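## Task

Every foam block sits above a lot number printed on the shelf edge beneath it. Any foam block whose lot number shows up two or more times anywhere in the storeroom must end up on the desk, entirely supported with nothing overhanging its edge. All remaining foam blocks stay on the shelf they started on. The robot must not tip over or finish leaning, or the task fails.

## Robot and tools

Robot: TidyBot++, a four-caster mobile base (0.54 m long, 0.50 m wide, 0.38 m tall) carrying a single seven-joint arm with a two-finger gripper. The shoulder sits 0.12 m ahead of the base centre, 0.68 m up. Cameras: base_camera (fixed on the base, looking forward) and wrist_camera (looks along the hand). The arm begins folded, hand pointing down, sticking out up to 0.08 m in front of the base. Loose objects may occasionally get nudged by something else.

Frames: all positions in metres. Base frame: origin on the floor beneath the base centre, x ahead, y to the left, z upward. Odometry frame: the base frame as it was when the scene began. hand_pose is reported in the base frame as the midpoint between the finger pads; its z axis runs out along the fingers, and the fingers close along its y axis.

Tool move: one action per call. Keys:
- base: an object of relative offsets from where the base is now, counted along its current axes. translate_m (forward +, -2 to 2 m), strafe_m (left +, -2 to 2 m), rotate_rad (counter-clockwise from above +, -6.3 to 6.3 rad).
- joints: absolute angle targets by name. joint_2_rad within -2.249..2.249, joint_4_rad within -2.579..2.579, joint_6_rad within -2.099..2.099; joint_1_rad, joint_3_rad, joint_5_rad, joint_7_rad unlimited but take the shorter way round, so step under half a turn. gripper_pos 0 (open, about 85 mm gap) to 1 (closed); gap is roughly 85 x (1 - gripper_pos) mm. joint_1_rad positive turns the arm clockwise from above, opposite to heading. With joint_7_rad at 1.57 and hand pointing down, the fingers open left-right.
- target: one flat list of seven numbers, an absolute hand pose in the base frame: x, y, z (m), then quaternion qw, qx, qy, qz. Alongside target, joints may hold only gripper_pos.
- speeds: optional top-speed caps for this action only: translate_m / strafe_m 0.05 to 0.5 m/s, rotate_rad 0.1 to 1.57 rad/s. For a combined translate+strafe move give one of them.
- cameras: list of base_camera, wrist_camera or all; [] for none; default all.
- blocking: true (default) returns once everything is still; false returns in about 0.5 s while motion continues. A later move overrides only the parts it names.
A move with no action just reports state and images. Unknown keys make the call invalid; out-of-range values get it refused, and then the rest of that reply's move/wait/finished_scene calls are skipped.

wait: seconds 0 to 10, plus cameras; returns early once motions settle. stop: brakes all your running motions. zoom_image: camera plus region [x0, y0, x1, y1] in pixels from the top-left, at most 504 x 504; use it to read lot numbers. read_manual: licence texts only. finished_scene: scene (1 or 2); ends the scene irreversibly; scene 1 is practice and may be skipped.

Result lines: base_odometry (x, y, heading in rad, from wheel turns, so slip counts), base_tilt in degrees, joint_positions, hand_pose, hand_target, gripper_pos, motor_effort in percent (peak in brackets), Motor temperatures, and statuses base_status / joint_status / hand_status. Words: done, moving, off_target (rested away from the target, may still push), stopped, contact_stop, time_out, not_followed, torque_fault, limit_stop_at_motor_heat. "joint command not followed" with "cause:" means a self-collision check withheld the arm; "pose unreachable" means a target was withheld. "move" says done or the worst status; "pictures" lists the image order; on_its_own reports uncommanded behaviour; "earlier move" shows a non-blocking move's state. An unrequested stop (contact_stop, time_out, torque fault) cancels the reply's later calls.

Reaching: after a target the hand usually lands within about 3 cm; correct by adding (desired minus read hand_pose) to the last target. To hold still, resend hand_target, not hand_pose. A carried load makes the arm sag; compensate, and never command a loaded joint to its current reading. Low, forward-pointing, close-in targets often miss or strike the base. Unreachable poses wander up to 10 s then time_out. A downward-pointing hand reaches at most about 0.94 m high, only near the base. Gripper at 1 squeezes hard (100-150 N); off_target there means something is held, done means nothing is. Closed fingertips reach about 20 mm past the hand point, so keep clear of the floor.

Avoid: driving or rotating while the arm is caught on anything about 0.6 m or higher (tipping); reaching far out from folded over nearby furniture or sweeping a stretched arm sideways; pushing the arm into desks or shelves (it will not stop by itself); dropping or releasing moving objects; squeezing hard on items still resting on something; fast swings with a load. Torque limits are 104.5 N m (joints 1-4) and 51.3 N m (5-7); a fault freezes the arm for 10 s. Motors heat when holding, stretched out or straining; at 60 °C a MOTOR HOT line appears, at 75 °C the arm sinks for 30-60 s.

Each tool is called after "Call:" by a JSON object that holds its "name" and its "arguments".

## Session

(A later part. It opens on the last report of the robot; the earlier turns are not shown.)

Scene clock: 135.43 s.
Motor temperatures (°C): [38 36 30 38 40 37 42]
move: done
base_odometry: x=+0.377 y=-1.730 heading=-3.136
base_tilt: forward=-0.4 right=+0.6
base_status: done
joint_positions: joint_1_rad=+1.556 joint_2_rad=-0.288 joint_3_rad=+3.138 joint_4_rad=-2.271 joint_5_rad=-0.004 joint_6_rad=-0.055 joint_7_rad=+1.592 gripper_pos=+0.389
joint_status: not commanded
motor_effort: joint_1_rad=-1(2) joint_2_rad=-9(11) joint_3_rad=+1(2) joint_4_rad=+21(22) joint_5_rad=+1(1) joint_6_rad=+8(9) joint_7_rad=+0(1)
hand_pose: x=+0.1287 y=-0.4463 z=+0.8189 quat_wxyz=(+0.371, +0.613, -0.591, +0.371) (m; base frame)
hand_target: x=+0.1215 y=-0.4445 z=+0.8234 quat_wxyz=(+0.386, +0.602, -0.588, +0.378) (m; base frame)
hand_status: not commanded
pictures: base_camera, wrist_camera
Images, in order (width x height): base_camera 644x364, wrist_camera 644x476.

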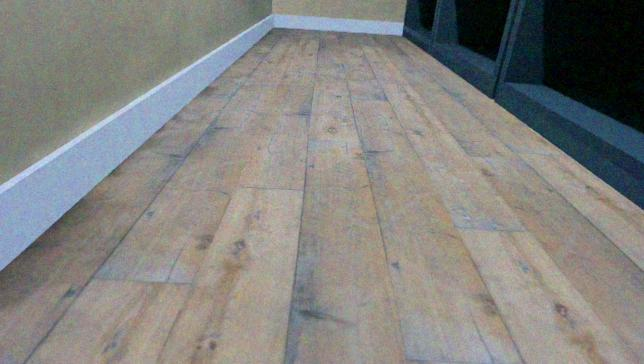

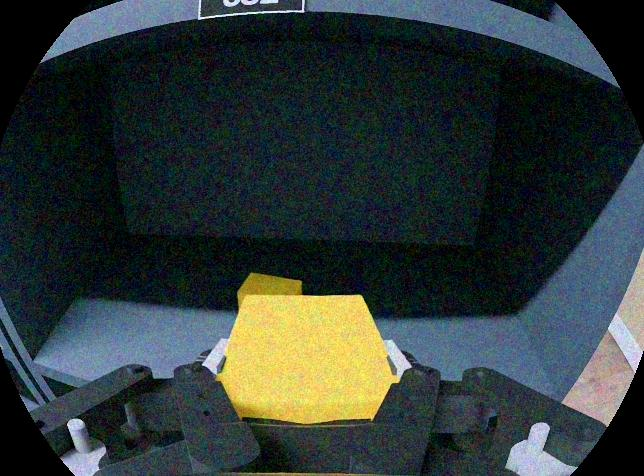

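Call:
{"name": "move", "arguments": {"base": {"translate_m":-0.3}, "joints": {"joint_1_rad":1.3}}}

Call:
{"name": "zoom_image", "arguments": {"camera": "wrist_camera", "region": [0, 150, 260, 380]}}

Scene clock: 142.50 s.
Motor temperatures (°C): [38 36 30 37 40 37 42]
move: done
base_odometry: x=+0.677 y=-1.729 heading=-3.136
base_tilt: forward=-0.4 right=+0.6
base_status: done
joint_positions: joint_1_rad=+1.319 joint_2_rad=-0.289 joint_3_rad=+3.139 joint_4_rad=-2.271 joint_5_rad=-0.004 joint_6_rad=-0.055 joint_7_rad=+1.592 gripper_pos=+0.389
joint_status: all done
motor_effort: joint_1_rad=+0(2) joint_2_rad=-10(11) joint_3_rad=+1(2) joint_4_rad=+21(21) joint_5_rad=+1(1) joint_6_rad=+8(9) joint_7_rad=+0(1)
hand_pose: x=+0.2327 y=-0.4315 z=+0.8194 quat_wxyz=(+0.325, +0.678, -0.515, +0.412) (m; base frame)
hand_target: x=+0.2399 y=-0.4278 z=+0.8234 quat_wxyz=(+0.331, +0.676, -0.502, +0.427) (m; base frame)
hand_status: not commanded
pictures: base_camera, wrist_camera
Images, in order (width x height): base_camera 644x364, wrist_camera 644x476.

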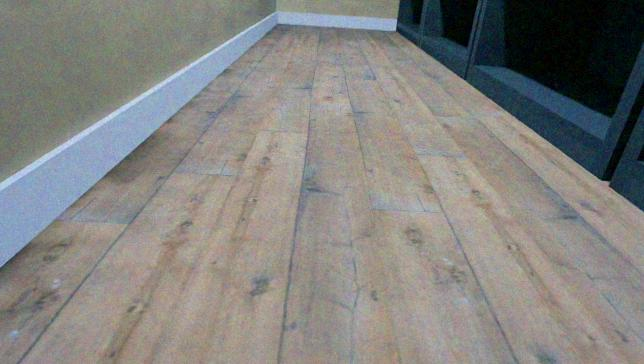

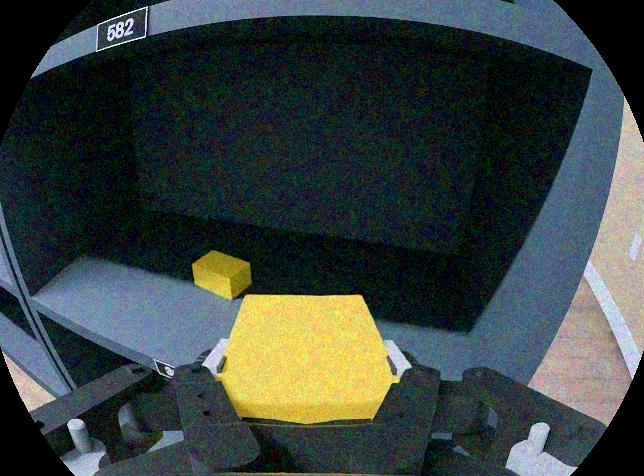

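Scaled by 1.938.

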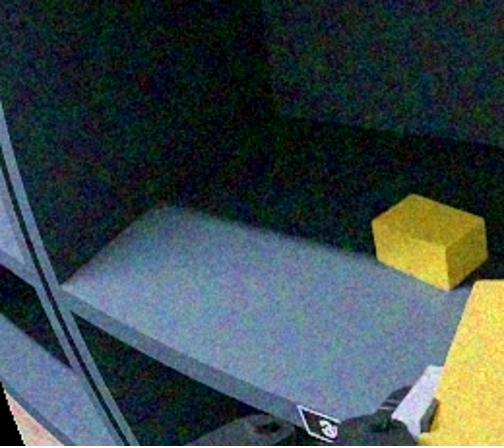

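Look further down and left.

Call:
{"name": "move", "arguments": {"joints": {"joint_1_rad":1.5,"joint_6_rad":-0.4}}}

Scene clock: 144.13 s.
Motor temperatures (°C): [38 36 30 37 40 37 42]
move: done
base_odometry: x=+0.677 y=-1.729 heading=-3.136
base_tilt: forward=-0.4 right=+0.6
base_status: not commanded
joint_positions: joint_1_rad=+1.483 joint_2_rad=-0.289 joint_3_rad=+3.139 joint_4_rad=-2.275 joint_5_rad=-0.004 joint_6_rad=-0.350 joint_7_rad=+1.592 gripper_pos=+0.389
joint_status: all done
motor_effort: joint_1_rad=+0(2) joint_2_rad=-8(10) joint_3_rad=+1(1) joint_4_rad=+19(21) joint_5_rad=+1(1) joint_6_rad=+7(8) joint_7_rad=+0(1)
hand_pose: x=+0.1563 y=-0.3903 z=+0.7426 quat_wxyz=(+0.266, +0.685, -0.614, +0.287) (m; base frame)
hand_target: x=+0.1472 y=-0.3707 z=+0.7234 quat_wxyz=(+0.250, +0.689, -0.628, +0.263) (m; base frame)
hand_status: not commanded
pictures: base_camera, wrist_camera
Images, in order (width x height): base_camera 644x364, wrist_camera 644x476.

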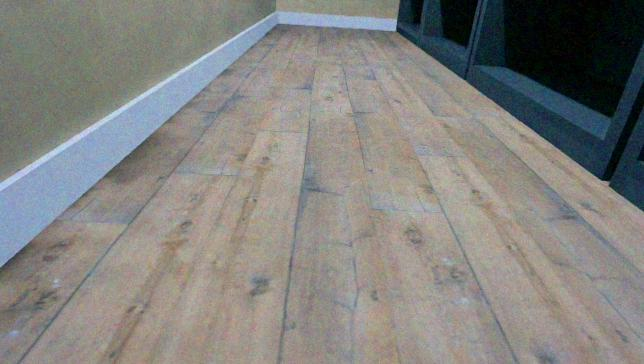

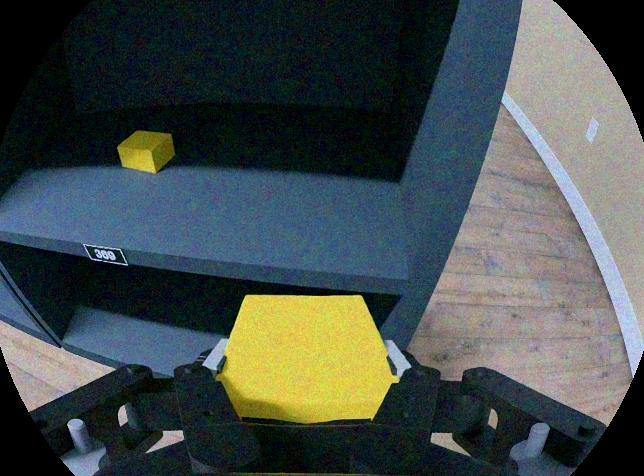

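Call:
{"name": "zoom_image", "arguments": {"camera": "wrist_camera", "region": [70, 230, 140, 280]}}

Call:
{"name": "move", "arguments": {"base": {"translate_m":1.02}}}

Call:
{"name": "zoom_image", "arguments": {"camera": "wrist_camera", "region": [40, 150, 280, 330]}}

Scaled by 7.200.

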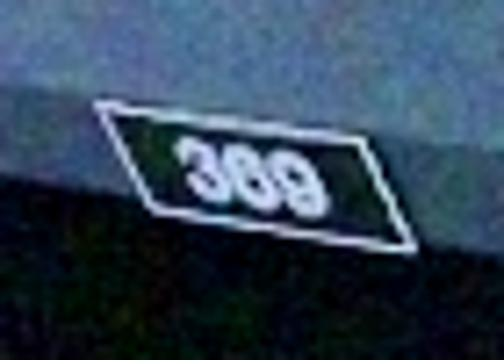

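Scene clock: 147.83 s.
Motor temperatures (°C): [38 36 30 37 40 37 42]
move: done
base_odometry: x=-0.343 y=-1.735 heading=-3.135
base_tilt: forward=-0.3 right=+0.6
base_status: done
joint_positions: joint_1_rad=+1.486 joint_2_rad=-0.294 joint_3_rad=+3.139 joint_4_rad=-2.276 joint_5_rad=-0.004 joint_6_rad=-0.355 joint_7_rad=+1.592 gripper_pos=+0.389
joint_status: not commanded
motor_effort: joint_1_rad=-1(1) joint_2_rad=-8(10) joint_3_rad=+1(2) joint_4_rad=+19(21) joint_5_rad=+1(1) joint_6_rad=+7(7) joint_7_rad=+0(1)
hand_pose: x=+0.1546 y=-0.3888 z=+0.7429 quat_wxyz=(+0.267, +0.684, -0.616, +0.287) (m; base frame)
hand_target: x=+0.1472 y=-0.3707 z=+0.7234 quat_wxyz=(+0.250, +0.689, -0.628, +0.263) (m; base frame)
hand_status: not commanded
pictures: base_camera, wrist_camera
Images, in order (width x height): base_camera 644x364, wrist_camera 644x476.

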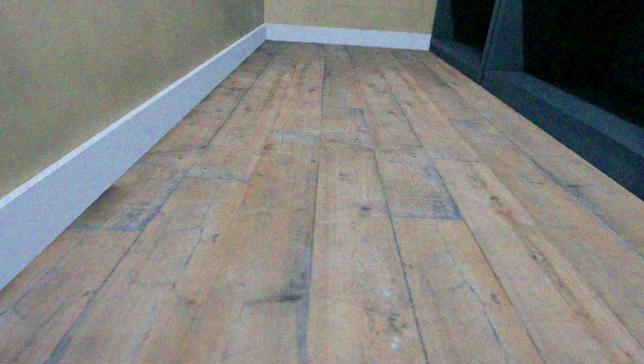

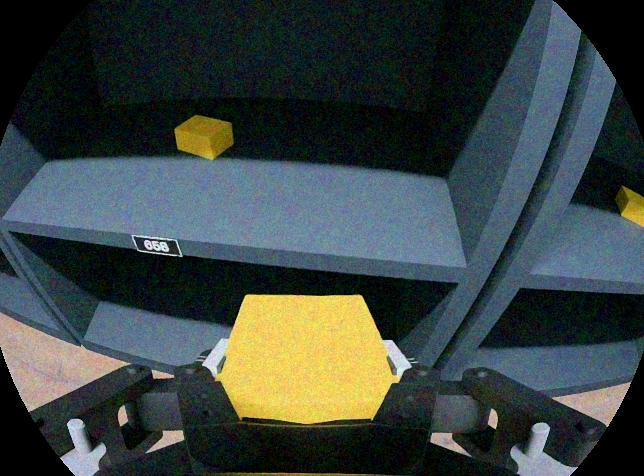

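Scaled by 2.100.

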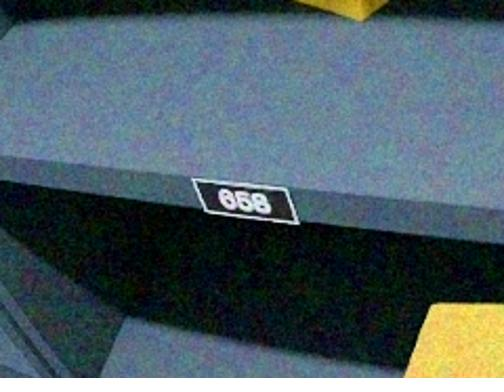

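Call:
{"name": "move", "arguments": {"base": {"translate_m":-1.7}, "joints": {"joint_1_rad":1.57,"joint_6_rad":0.2}}}

Call:
{"name": "move", "arguments": {"base": {"strafe_m":-1.75}}}

Call:
{"name": "move", "arguments": {"base": {"translate_m":0.9}}}

Scene clock: 153.03 s.
Motor temperatures (°C): [38 36 30 37 40 37 42]
move: done
base_odometry: x=+1.357 y=-1.724 heading=-3.136
base_tilt: forward=-0.4 right=+0.6
base_status: done
joint_positions: joint_1_rad=+1.555 joint_2_rad=-0.298 joint_3_rad=+3.139 joint_4_rad=-2.282 joint_5_rad=-0.004 joint_6_rad=+0.152 joint_7_rad=+1.592 gripper_pos=+0.389
joint_status: all done
motor_effort: joint_1_rad=+0(2) joint_2_rad=-10(11) joint_3_rad=+1(2) joint_4_rad=+21(22) joint_5_rad=+1(1) joint_6_rad=+8(10) joint_7_rad=+0(1)
hand_pose: x=+0.1289 y=-0.4649 z=+0.8777 quat_wxyz=(+0.431, +0.570, -0.551, +0.431) (m; base frame)
hand_target: x=+0.1215 y=-0.4646 z=+0.8822 quat_wxyz=(+0.444, +0.560, -0.547, +0.435) (m; base frame)
hand_status: not commanded
pictures: base_camera, wrist_camera
Images, in order (width x height): base_camera 644x364, wrist_camera 644x476.

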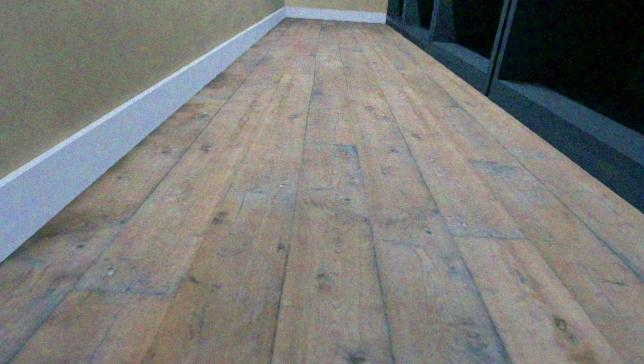

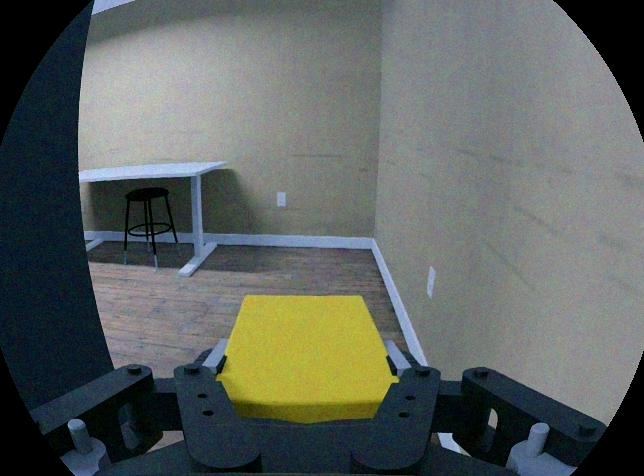

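Scene clock: 157.93 s.
Motor temperatures (°C): [38 36 30 37 40 37 42]
move: done
base_odometry: x=+1.347 y=+0.026 heading=-3.136
base_tilt: forward=-0.4 right=+0.6
base_status: done
joint_positions: joint_1_rad=+1.555 joint_2_rad=-0.300 joint_3_rad=+3.139 joint_4_rad=-2.282 joint_5_rad=-0.004 joint_6_rad=+0.153 joint_7_rad=+1.592 gripper_pos=+0.389
joint_status: not commanded
motor_effort: joint_1_rad=-1(1) joint_2_rad=-10(13) joint_3_rad=+1(1) joint_4_rad=+20(22) joint_5_rad=+1(1) joint_6_rad=+9(10) joint_7_rad=+0(1)
hand_pose: x=+0.1288 y=-0.4646 z=+0.8785 quat_wxyz=(+0.431, +0.570, -0.550, +0.431) (m; base frame)
hand_target: x=+0.1215 y=-0.4646 z=+0.8822 quat_wxyz=(+0.444, +0.560, -0.547, +0.435) (m; base frame)
hand_status: not commanded
pictures: base_camera, wrist_camera
Images, in order (width x height): base_camera 644x364, wrist_camera 644x476.

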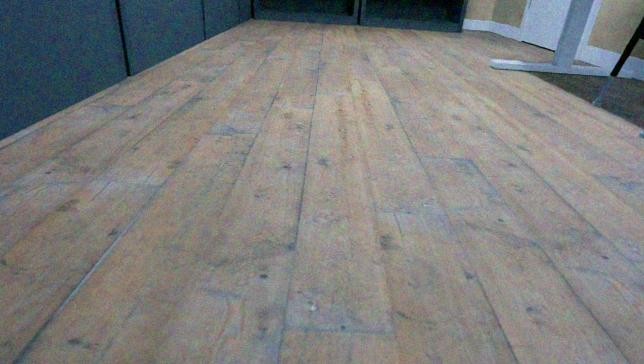

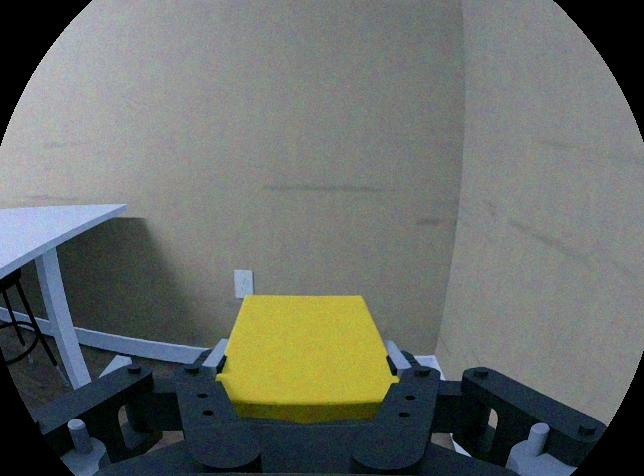

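Scene clock: 161.10 s.
Motor temperatures (°C): [38 35 30 37 40 37 42]
move: done
base_odometry: x=+0.447 y=+0.021 heading=-3.137
base_tilt: forward=-0.3 right=+0.6
base_status: done
joint_positions: joint_1_rad=+1.556 joint_2_rad=-0.300 joint_3_rad=+3.139 joint_4_rad=-2.282 joint_5_rad=-0.004 joint_6_rad=+0.153 joint_7_rad=+1.592 gripper_pos=+0.389
joint_status: not commanded
motor_effort: joint_1_rad=+0(1) joint_2_rad=-9(10) joint_3_rad=+0(2) joint_4_rad=+22(22) joint_5_rad=+1(1) joint_6_rad=+9(9) joint_7_rad=+0(1)
hand_pose: x=+0.1284 y=-0.4646 z=+0.8785 quat_wxyz=(+0.432, +0.570, -0.551, +0.431) (m; base frame)
hand_target: x=+0.1215 y=-0.4646 z=+0.8822 quat_wxyz=(+0.444, +0.560, -0.547, +0.435) (m; base frame)
hand_status: not commanded
pictures: base_camera, wrist_camera
Images, in order (width x height): base_camera 644x364, wrist_camera 644x476.

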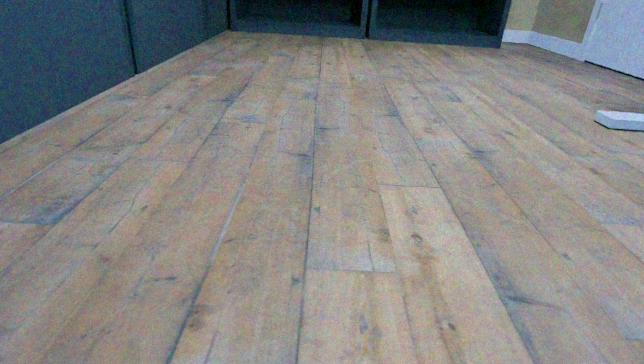

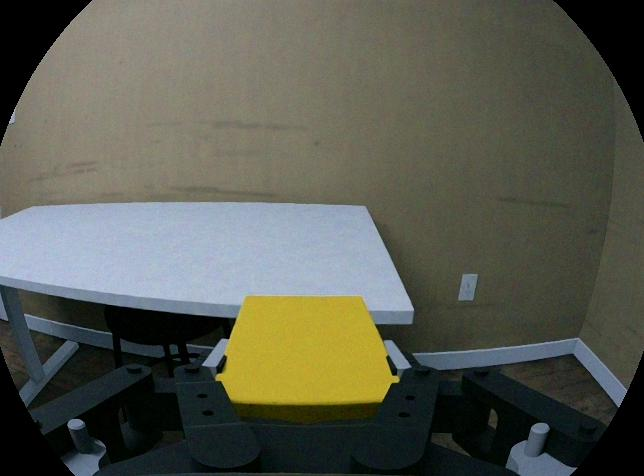

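Call:
{"name": "move", "arguments": {"base": {"translate_m":0.3,"strafe_m":-0.13}}}

Call:
{"name": "move", "arguments": {"joints": {"joint_1_rad":1.57,"joint_2_rad":0.52,"joint_4_rad":-1.476,"joint_6_rad":0.295}}}

Scene clock: 163.47 s.
Motor temperatures (°C): [38 35 30 37 40 37 42]
move: done
base_odometry: x=+0.146 y=+0.150 heading=-3.136
base_tilt: forward=-0.3 right=+0.6
base_status: done
joint_positions: joint_1_rad=+1.556 joint_2_rad=-0.300 joint_3_rad=+3.139 joint_4_rad=-2.282 joint_5_rad=-0.004 joint_6_rad=+0.153 joint_7_rad=+1.592 gripper_pos=+0.389
joint_status: not commanded
motor_effort: joint_1_rad=+0(2) joint_2_rad=-10(11) joint_3_rad=+1(2) joint_4_rad=+21(22) joint_5_rad=+1(1) joint_6_rad=+8(9) joint_7_rad=+0(1)
hand_pose: x=+0.1283 y=-0.4645 z=+0.8787 quat_wxyz=(+0.432, +0.570, -0.551, +0.431) (m; base frame)
hand_target: x=+0.1215 y=-0.4646 z=+0.8822 quat_wxyz=(+0.444, +0.560, -0.547, +0.435) (m; base frame)
hand_status: not commanded
pictures: base_camera, wrist_camera
Images, in order (width x height): base_camera 644x364, wrist_camera 644x476.

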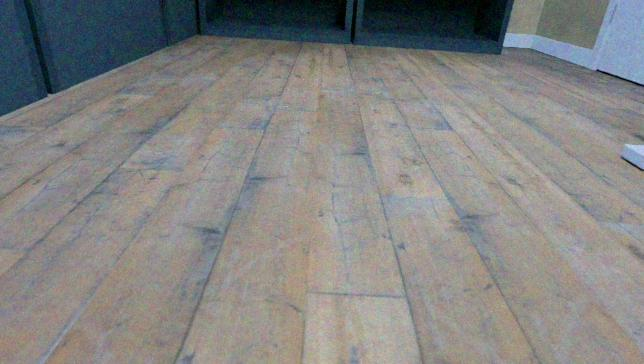

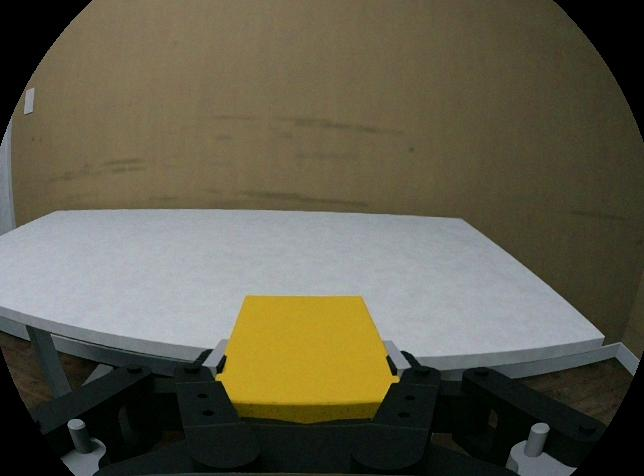

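Scene clock: 165.57 s.
Motor temperatures (°C): [38 36 30 37 40 37 42]
move: done
base_odometry: x=+0.146 y=+0.150 heading=-3.136
base_tilt: forward=-0.3 right=+0.6
base_status: not commanded
joint_positions: joint_1_rad=+1.556 joint_2_rad=+0.497 joint_3_rad=+3.139 joint_4_rad=-1.494 joint_5_rad=-0.004 joint_6_rad=+0.237 joint_7_rad=+1.592 gripper_pos=+0.389
joint_status: all done
motor_effort: joint_1_rad=+0(2) joint_2_rad=-38(39) joint_3_rad=+0(1) joint_4_rad=+21(23) joint_5_rad=+1(1) joint_6_rad=+9(10) joint_7_rad=+0(1)
hand_pose: x=+0.1332 y=-0.7937 z=+0.8667 quat_wxyz=(+0.452, +0.552, -0.535, +0.452) (m; base frame)
hand_target: x=+0.1220 y=-0.8041 z=+0.8769 quat_wxyz=(+0.471, +0.537, -0.525, +0.462) (m; base frame)
hand_status: not commanded
pictures: base_camera, wrist_camera
Images, in order (width x height): base_camera 644x364, wrist_camera 644x476.

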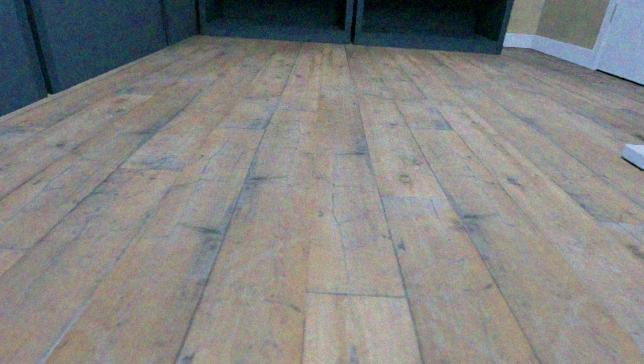

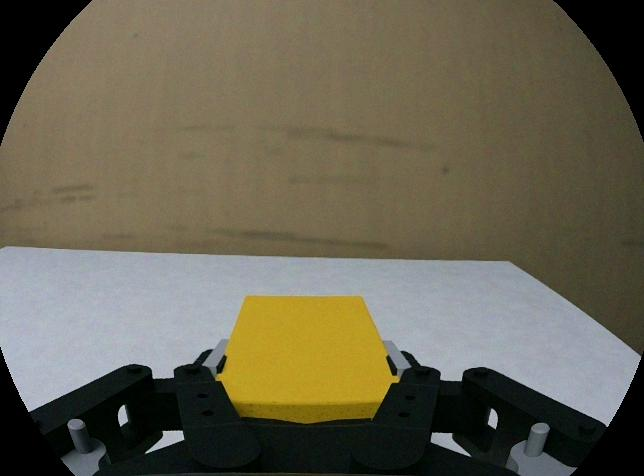

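Call:
{"name": "move", "arguments": {"base": {"strafe_m":-0.1}, "joints": {"joint_2_rad":0.66,"joint_4_rad":-1.59,"joint_6_rad":0.54}}}

Scene clock: 167.27 s.
Motor temperatures (°C): [38 36 30 37 40 37 42]
move: done
base_odometry: x=+0.145 y=+0.250 heading=-3.136
base_tilt: forward=-0.3 right=+0.6
base_status: done
joint_positions: joint_1_rad=+1.557 joint_2_rad=+0.648 joint_3_rad=+3.139 joint_4_rad=-1.569 joint_5_rad=-0.004 joint_6_rad=+0.484 joint_7_rad=+1.592 gripper_pos=+0.389
joint_status: all done
motor_effort: joint_1_rad=-1(1) joint_2_rad=-40(47) joint_3_rad=+0(1) joint_4_rad=+19(22) joint_5_rad=+1(1) joint_6_rad=+9(10) joint_7_rad=+0(1)
hand_pose: x=+0.1330 y=-0.8121 z=+0.7779 quat_wxyz=(+0.458, +0.547, -0.531, +0.458) (m; base frame)
hand_target: x=+0.1219 y=-0.8108 z=+0.7736 quat_wxyz=(+0.468, +0.539, -0.528, +0.460) (m; base frame)
hand_status: not commanded
pictures: base_camera, wrist_camera
Images, in order (width x height): base_camera 644x364, wrist_camera 644x476.

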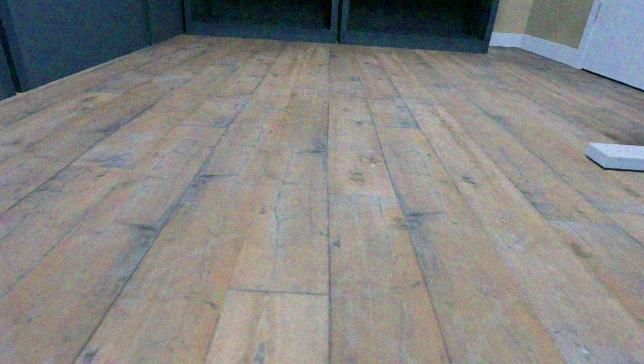

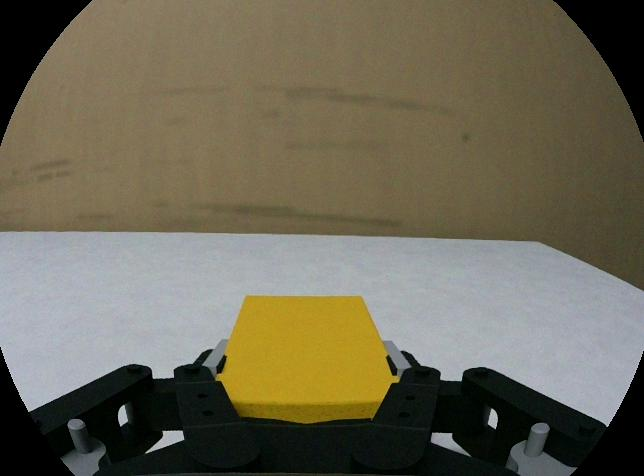

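Call:
{"name": "move", "arguments": {"joints": {"joint_2_rad":0.685,"joint_6_rad":0.565}, "cameras": []}}

Call:
{"name": "move", "arguments": {"joints": {"joint_2_rad":0.70,"joint_6_rad":0.58}, "cameras": []}}

Call:
{"name": "move", "arguments": {"joints": {"joint_2_rad":0.715,"joint_6_rad":0.595}}}

Scene clock: 169.03 s.
Motor temperatures (°C): [38 36 30 37 40 37 42]
move: done
base_odometry: x=+0.145 y=+0.250 heading=-3.136
base_tilt: forward=-0.3 right=+0.6
base_status: not commanded
joint_positions: joint_1_rad=+1.557 joint_2_rad=+0.658 joint_3_rad=+3.139 joint_4_rad=-1.569 joint_5_rad=-0.004 joint_6_rad=+0.511 joint_7_rad=+1.592 gripper_pos=+0.389
joint_status: all done
motor_effort: joint_1_rad=+0(1) joint_2_rad=-41(42) joint_3_rad=-1(1) joint_4_rad=+19(20) joint_5_rad=+1(1) joint_6_rad=+8(10) joint_7_rad=+0(1)
hand_pose: x=+0.1330 y=-0.8143 z=+0.7780 quat_wxyz=(+0.463, +0.543, -0.527, +0.462) (m; base frame)
hand_target: x=+0.1219 y=-0.8141 z=+0.7609 quat_wxyz=(+0.468, +0.539, -0.528, +0.460) (m; base frame)
hand_status: not commanded
pictures: none
No camera images: "cameras" was empty.

Scene clock: 169.63 s.
Motor temperatures (°C): [38 36 30 37 40 37 42]
move: done
base_odometry: x=+0.145 y=+0.250 heading=-3.136
base_tilt: forward=-0.3 right=+0.6
base_status: not commanded
joint_positions: joint_1_rad=+1.557 joint_2_rad=+0.669 joint_3_rad=+3.139 joint_4_rad=-1.569 joint_5_rad=-0.004 joint_6_rad=+0.527 joint_7_rad=+1.592 gripper_pos=+0.389
joint_status: all done
motor_effort: joint_1_rad=-1(1) joint_2_rad=-41(42) joint_3_rad=-1(1) joint_4_rad=+19(19) joint_5_rad=+1(1) joint_6_rad=+9(10) joint_7_rad=-1(1)
hand_pose: x=+0.1330 y=-0.8161 z=+0.7737 quat_wxyz=(+0.464, +0.542, -0.526, +0.463) (m; base frame)
hand_target: x=+0.1219 y=-0.8158 z=+0.7534 quat_wxyz=(+0.468, +0.539, -0.528, +0.460) (m; base frame)
hand_status: not commanded
pictures: none
No camera images: "cameras" was empty.

Scene clock: 170.30 s.
Motor temperatures (°C): [38 36 30 37 40 37 42]
move: done
base_odometry: x=+0.145 y=+0.250 heading=-3.136
base_tilt: forward=-0.3 right=+0.6
base_status: not commanded
joint_positions: joint_1_rad=+1.557 joint_2_rad=+0.684 joint_3_rad=+3.139 joint_4_rad=-1.569 joint_5_rad=-0.004 joint_6_rad=+0.542 joint_7_rad=+1.592 gripper_pos=+0.389
joint_status: all done
motor_effort: joint_1_rad=+0(1) joint_2_rad=-41(42) joint_3_rad=-1(1) joint_4_rad=+19(20) joint_5_rad=+1(1) joint_6_rad=+8(10) joint_7_rad=+0(1)
hand_pose: x=+0.1330 y=-0.8180 z=+0.7664 quat_wxyz=(+0.464, +0.542, -0.526, +0.464) (m; base frame)
hand_target: x=+0.1219 y=-0.8175 z=+0.7457 quat_wxyz=(+0.468, +0.539, -0.528, +0.460) (m; base frame)
hand_status: not commanded
pictures: base_camera, wrist_camera
Images, in order (width x height): base_camera 644x364, wrist_camera 644x476.

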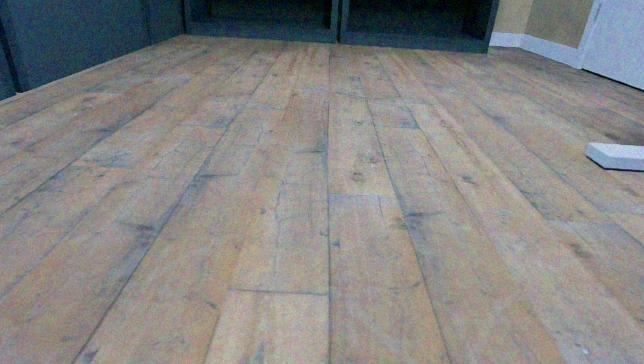

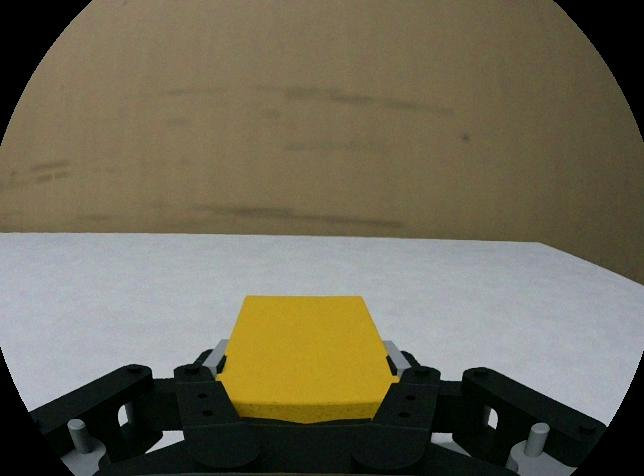

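Call:
{"name": "move", "arguments": {"joints": {"joint_2_rad":0.735,"joint_6_rad":0.615}, "cameras": []}}

Call:
{"name": "move", "arguments": {"joints": {"joint_2_rad":0.755,"joint_6_rad":0.635}, "cameras": []}}

Call:
{"name": "move", "arguments": {"joints": {"joint_2_rad":0.77,"joint_6_rad":0.65}}}

Scene clock: 171.07 s.
Motor temperatures (°C): [38 36 30 37 40 37 42]
move: off_target
base_odometry: x=+0.145 y=+0.250 heading=-3.136
base_tilt: forward=-0.4 right=+0.6
base_status: not commanded
joint_positions: joint_1_rad=+1.557 joint_2_rad=+0.695 joint_3_rad=+3.139 joint_4_rad=-1.569 joint_5_rad=-0.004 joint_6_rad=+0.567 joint_7_rad=+1.592 gripper_pos=+0.389
joint_status: joint_2_rad off_target (ended at +0.695, target +0.735); the others done
motor_effort: joint_1_rad=-1(1) joint_2_rad=-41(41) joint_3_rad=-1(1) joint_4_rad=+18(19) joint_5_rad=+1(1) joint_6_rad=+8(10) joint_7_rad=-1(1)
hand_pose: x=+0.1330 y=-0.8200 z=+0.7647 quat_wxyz=(+0.468, +0.538, -0.523, +0.467) (m; base frame)
hand_target: x=+0.1219 y=-0.8195 z=+0.7355 quat_wxyz=(+0.468, +0.539, -0.528, +0.460) (m; base frame)
hand_status: not commanded
pictures: none
No camera images: "cameras" was empty.

Scene clock: 171.67 s.
Motor temperatures (°C): [38 36 30 37 40 38 42]
move: off_target
base_odometry: x=+0.145 y=+0.250 heading=-3.136
base_tilt: forward=-0.4 right=+0.6
base_status: not commanded
joint_positions: joint_1_rad=+1.557 joint_2_rad=+0.704 joint_3_rad=+3.139 joint_4_rad=-1.569 joint_5_rad=-0.004 joint_6_rad=+0.591 joint_7_rad=+1.592 gripper_pos=+0.389
joint_status: joint_2_rad off_target (ended at +0.704, target +0.755); the others done
motor_effort: joint_1_rad=+0(1) joint_2_rad=-38(39) joint_3_rad=+0(1) joint_4_rad=+17(18) joint_5_rad=+1(1) joint_6_rad=+8(10) joint_7_rad=+0(0)
hand_pose: x=+0.1329 y=-0.8217 z=+0.7649 quat_wxyz=(+0.472, +0.535, -0.519, +0.471) (m; base frame)
hand_target: x=+0.1219 y=-0.8214 z=+0.7253 quat_wxyz=(+0.468, +0.539, -0.528, +0.460) (m; base frame)
hand_status: not commanded
pictures: none
No camera images: "cameras" was empty.

Scene clock: 172.23 s.
Motor temperatures (°C): [38 36 30 37 40 38 42]
move: off_target
base_odometry: x=+0.145 y=+0.250 heading=-3.136
base_tilt: forward=-0.3 right=+0.6
base_status: not commanded
joint_positions: joint_1_rad=+1.557 joint_2_rad=+0.712 joint_3_rad=+3.139 joint_4_rad=-1.569 joint_5_rad=-0.004 joint_6_rad=+0.611 joint_7_rad=+1.592 gripper_pos=+0.389
joint_status: joint_2_rad off_target (ended at +0.712, target +0.770); the others done
motor_effort: joint_1_rad=-1(1) joint_2_rad=-37(38) joint_3_rad=+0(0) joint_4_rad=+16(18) joint_5_rad=+1(1) joint_6_rad=+7(8) joint_7_rad=+0(1)
hand_pose: x=+0.1329 y=-0.8229 z=+0.7651 quat_wxyz=(+0.475, +0.532, -0.516, +0.474) (m; base frame)
hand_target: x=+0.1219 y=-0.8226 z=+0.7176 quat_wxyz=(+0.468, +0.539, -0.528, +0.460) (m; base frame)
hand_status: not commanded
pictures: base_camera, wrist_camera
Images, in order (width x height): base_camera 644x364, wrist_camera 644x476.

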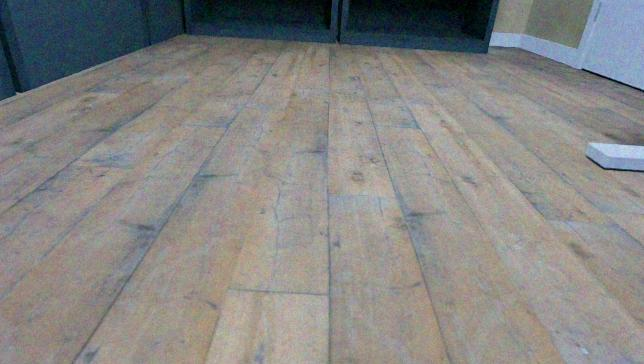

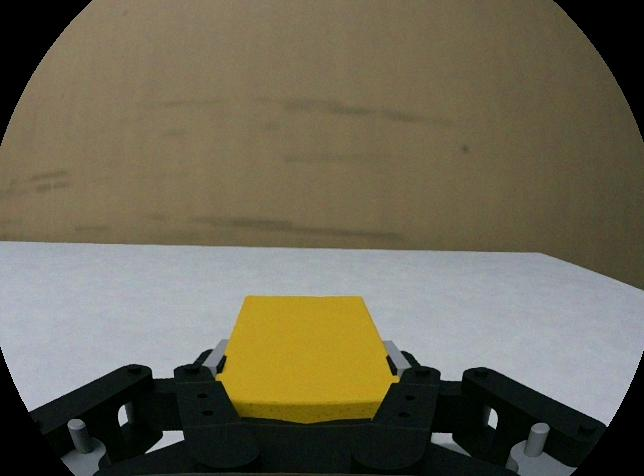

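Call:
{"name": "move", "arguments": {"joints": {"joint_2_rad":0.725,"joint_6_rad":0.61}, "cameras": []}}

Call:
{"name": "move", "arguments": {"joints": {"gripper_pos":0.1}}}

Call:
{"name": "move", "arguments": {"base": {"strafe_m":0.2}, "speeds": {"strafe_m":0.2}}}

Scene clock: 173.13 s.
Motor temperatures (°C): [38 36 30 37 40 37 42]
move: done
base_odometry: x=+0.145 y=+0.250 heading=-3.136
base_tilt: forward=-0.3 right=+0.6
base_status: not commanded
joint_positions: joint_1_rad=+1.557 joint_2_rad=+0.710 joint_3_rad=+3.139 joint_4_rad=-1.569 joint_5_rad=-0.004 joint_6_rad=+0.610 joint_7_rad=+1.592 gripper_pos=+0.389
joint_status: all done
motor_effort: joint_1_rad=+0(1) joint_2_rad=-40(41) joint_3_rad=+0(1) joint_4_rad=+18(19) joint_5_rad=+1(1) joint_6_rad=+8(9) joint_7_rad=+0(1)
hand_pose: x=+0.1329 y=-0.8228 z=+0.7656 quat_wxyz=(+0.475, +0.532, -0.516, +0.474) (m; base frame)
hand_target: x=+0.1219 y=-0.8188 z=+0.7422 quat_wxyz=(+0.469, +0.538, -0.526, +0.461) (m; base frame)
hand_status: not commanded
pictures: none
No camera images: "cameras" was empty.

Scene clock: 173.90 s.
Motor temperatures (°C): [38 36 30 37 40 37 42]
move: done
base_odometry: x=+0.145 y=+0.250 heading=-3.136
base_tilt: forward=-0.3 right=+0.6
base_status: not commanded
joint_positions: joint_1_rad=+1.557 joint_2_rad=+0.710 joint_3_rad=+3.139 joint_4_rad=-1.569 joint_5_rad=-0.004 joint_6_rad=+0.610 joint_7_rad=+1.592 gripper_pos=+0.100
joint_status: all done
motor_effort: joint_1_rad=-1(1) joint_2_rad=-41(42) joint_3_rad=+0(1) joint_4_rad=+19(19) joint_5_rad=+1(1) joint_6_rad=+9(9) joint_7_rad=+0(1)
hand_pose: x=+0.1329 y=-0.8228 z=+0.7656 quat_wxyz=(+0.475, +0.532, -0.516, +0.474) (m; base frame)
hand_target: x=+0.1219 y=-0.8188 z=+0.7422 quat_wxyz=(+0.469, +0.538, -0.526, +0.461) (m; base frame)
hand_status: not commanded
pictures: base_camera, wrist_camera
Images, in order (width x height): base_camera 644x364, wrist_camera 644x476.

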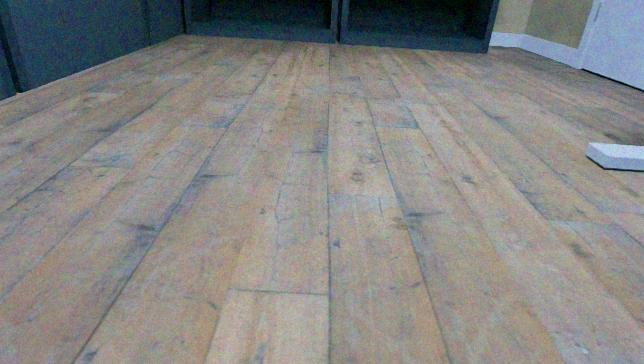

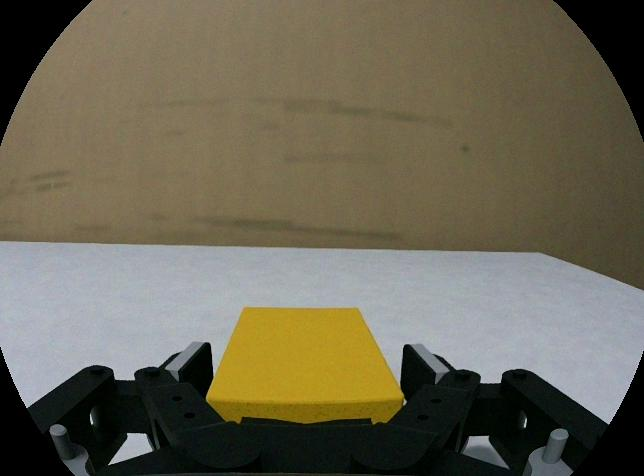

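Scene clock: 175.70 s.
Motor temperatures (°C): [38 36 30 37 40 37 42]
move: done
base_odometry: x=+0.146 y=+0.050 heading=-3.134
base_tilt: forward=-0.4 right=+0.6
base_status: done
joint_positions: joint_1_rad=+1.559 joint_2_rad=+0.710 joint_3_rad=+3.139 joint_4_rad=-1.569 joint_5_rad=-0.004 joint_6_rad=+0.610 joint_7_rad=+1.592 gripper_pos=+0.100
joint_status: not commanded
motor_effort: joint_1_rad=+0(2) joint_2_rad=-42(46) joint_3_rad=-1(1) joint_4_rad=+18(20) joint_5_rad=+1(1) joint_6_rad=+9(10) joint_7_rad=-1(1)
hand_pose: x=+0.1312 y=-0.8227 z=+0.7661 quat_wxyz=(+0.476, +0.531, -0.517, +0.474) (m; base frame)
hand_target: x=+0.1219 y=-0.8188 z=+0.7422 quat_wxyz=(+0.469, +0.538, -0.526, +0.461) (m; base frame)
hand_status: not commanded
pictures: base_camera, wrist_camera
Images, in order (width x height): base_camera 644x364, wrist_camera 644x476.

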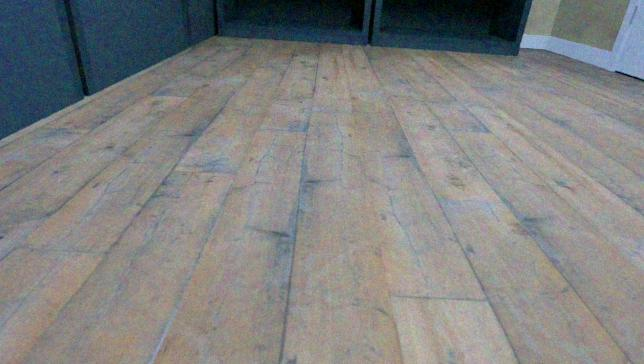

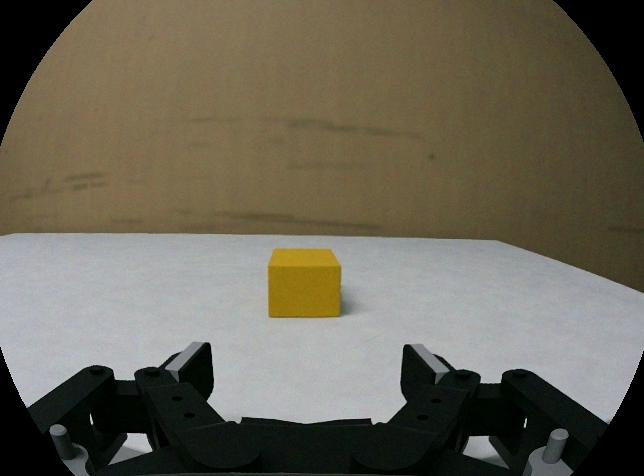

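Call:
{"name": "move", "arguments": {"base": {"strafe_m":0.15}}}

Call:
{"name": "move", "arguments": {"base": {"translate_m":1.2}, "joints": {"joint_1_rad":0,"joint_2_rad":-0.3,"joint_4_rad":-2.0,"joint_6_rad":-0.05}}}

Call:
{"name": "move", "arguments": {"base": {"translate_m":0.5,"strafe_m":-0.16}, "joints": {"joint_1_rad":0,"joint_2_rad":0.235,"joint_4_rad":-1.356,"joint_6_rad":-0.2,"gripper_pos":1}}}

Scene clock: 177.57 s.
Motor temperatures (°C): [38 36 30 37 40 37 42]
move: done
base_odometry: x=+0.147 y=-0.100 heading=-3.133
base_tilt: forward=-0.4 right=+0.6
base_status: done
joint_positions: joint_1_rad=+1.559 joint_2_rad=+0.708 joint_3_rad=+3.139 joint_4_rad=-1.570 joint_5_rad=-0.004 joint_6_rad=+0.610 joint_7_rad=+1.592 gripper_pos=+0.100
joint_status: not commanded
motor_effort: joint_1_rad=-1(2) joint_2_rad=-41(43) joint_3_rad=+0(1) joint_4_rad=+18(20) joint_5_rad=+1(1) joint_6_rad=+9(10) joint_7_rad=+0(1)
hand_pose: x=+0.1309 y=-0.8224 z=+0.7667 quat_wxyz=(+0.476, +0.531, -0.517, +0.474) (m; base frame)
hand_target: x=+0.1219 y=-0.8188 z=+0.7422 quat_wxyz=(+0.469, +0.538, -0.526, +0.461) (m; base frame)
hand_status: not commanded
pictures: base_camera, wrist_camera
Images, in order (width x height): base_camera 644x364, wrist_camera 644x476.

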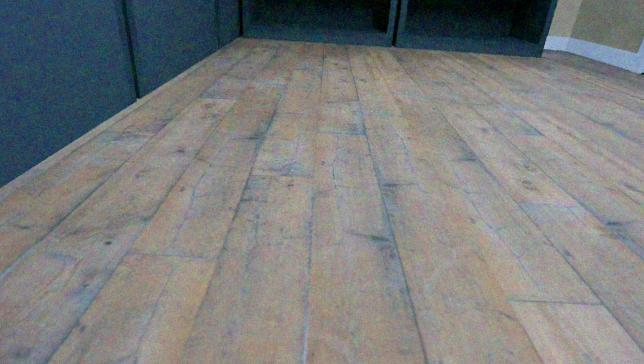

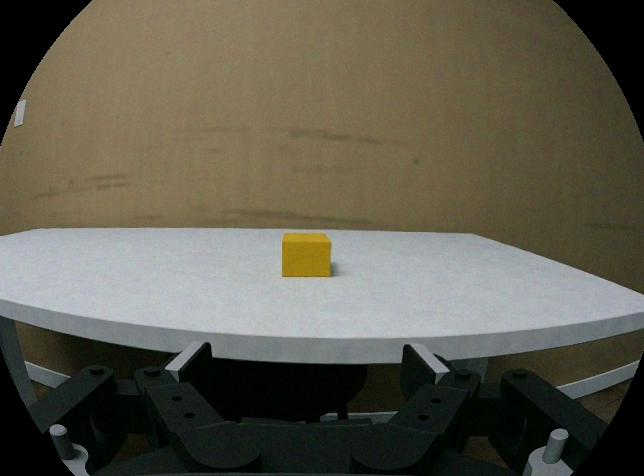

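Scene clock: 181.37 s.
Motor temperatures (°C): [38 36 30 37 40 37 42]
move: done
base_odometry: x=-1.053 y=-0.111 heading=-3.133
base_tilt: forward=-0.3 right=+0.6
base_status: done
joint_positions: joint_1_rad=+0.018 joint_2_rad=-0.293 joint_3_rad=+3.136 joint_4_rad=-1.968 joint_5_rad=-0.004 joint_6_rad=-0.002 joint_7_rad=+1.592 gripper_pos=+0.100
joint_status: all done
motor_effort: joint_1_rad=+0(7) joint_2_rad=-11(43) joint_3_rad=+0(4) joint_4_rad=+22(24) joint_5_rad=+1(2) joint_6_rad=+9(10) joint_7_rad=+0(1)
hand_pose: x=+0.6197 y=-0.0043 z=+1.0189 quat_wxyz=(+0.010, +0.744, +0.002, +0.669) (m; base frame)
hand_target: x=+0.6127 y=+0.0022 z=+0.9878 quat_wxyz=(+0.006, +0.767, +0.009, +0.641) (m; base frame)
hand_status: not commanded
pictures: base_camera, wrist_camera
Images, in order (width x height): base_camera 644x364, wrist_camera 644x476.

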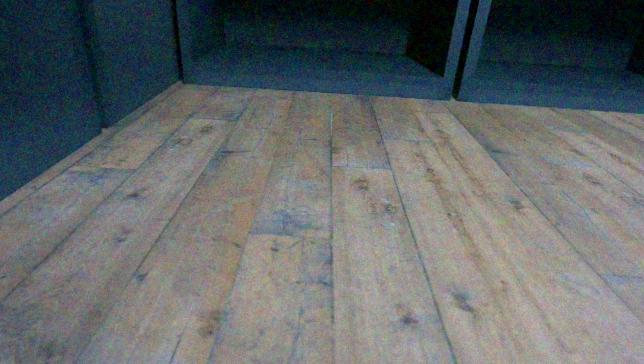

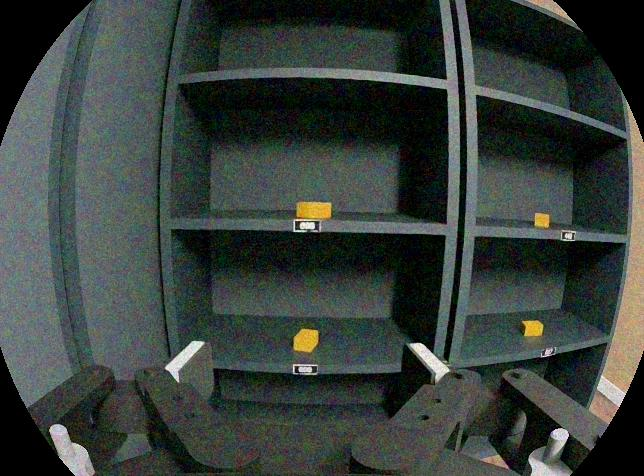

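Scene clock: 183.77 s.
Motor temperatures (°C): [38 36 30 37 40 37 42]
move: done
base_odometry: x=-1.554 y=+0.045 heading=-3.132
base_tilt: forward=-0.3 right=+0.6
base_status: done
joint_positions: joint_1_rad=+0.017 joint_2_rad=+0.228 joint_3_rad=+3.136 joint_4_rad=-1.371 joint_5_rad=-0.004 joint_6_rad=-0.152 joint_7_rad=+1.592 gripper_pos=+0.999
joint_status: all done
motor_effort: joint_1_rad=-1(2) joint_2_rad=-29(34) joint_3_rad=+0(2) joint_4_rad=+22(24) joint_5_rad=+1(1) joint_6_rad=+8(10) joint_7_rad=+0(1)
hand_pose: x=+0.8345 y=-0.0071 z=+1.0271 quat_wxyz=(+0.008, +0.768, +0.002, +0.641) (m; base frame)
hand_target: x=+0.8350 y=+0.0023 z=+1.0167 quat_wxyz=(+0.006, +0.780, +0.009, +0.625) (m; base frame)
hand_status: not commanded
pictures: base_camera, wrist_camera
Images, in order (width x height): base_camera 644x364, wrist_camera 644x476.

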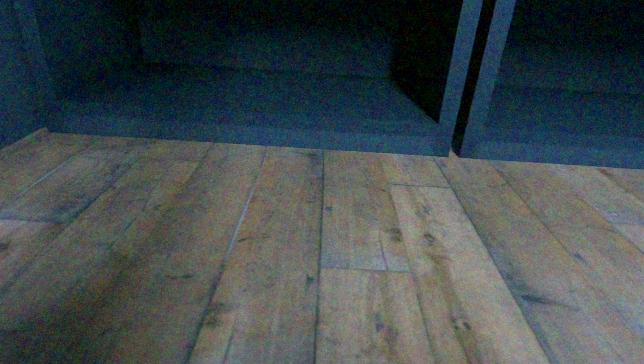

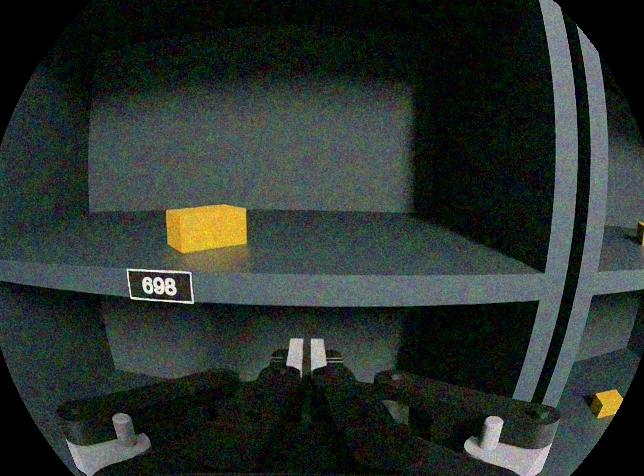

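Call:
{"name": "move", "arguments": {"base": {"translate_m":0.2,"strafe_m":0.3}}}

Scene clock: 186.50 s.
Motor temperatures (°C): [38 36 30 37 40 37 42]
move: done
base_odometry: x=-1.751 y=-0.257 heading=-3.133
base_tilt: forward=-0.3 right=+0.6
base_status: done
joint_positions: joint_1_rad=+0.003 joint_2_rad=+0.227 joint_3_rad=+3.136 joint_4_rad=-1.369 joint_5_rad=-0.004 joint_6_rad=-0.154 joint_7_rad=+1.592 gripper_pos=+0.999
joint_status: not commanded
motor_effort: joint_1_rad=+0(3) joint_2_rad=-30(32) joint_3_rad=+0(2) joint_4_rad=+22(24) joint_5_rad=+1(1) joint_6_rad=+8(10) joint_7_rad=+0(1)
hand_pose: x=+0.8343 y=+0.0027 z=+1.0278 quat_wxyz=(+0.004, +0.768, +0.007, +0.641) (m; base frame)
hand_target: x=+0.8350 y=+0.0023 z=+1.0167 quat_wxyz=(+0.006, +0.780, +0.009, +0.625) (m; base frame)
hand_status: not commanded
pictures: base_camera, wrist_camera
Images, in order (width x height): base_camera 644x364, wrist_camera 644x476.

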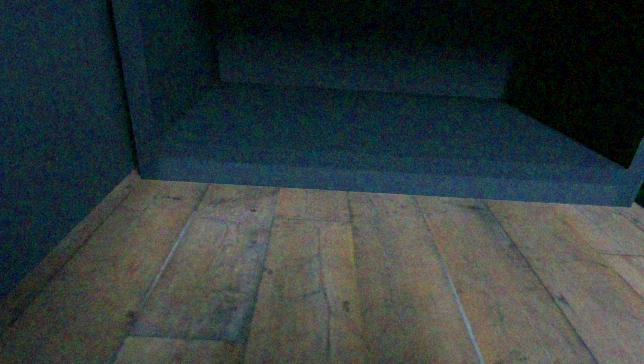

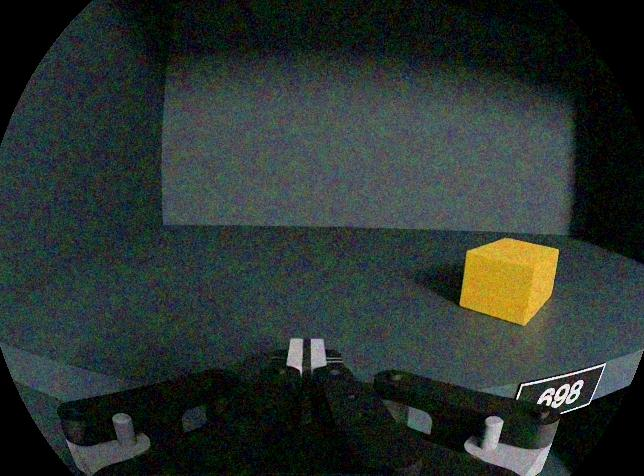

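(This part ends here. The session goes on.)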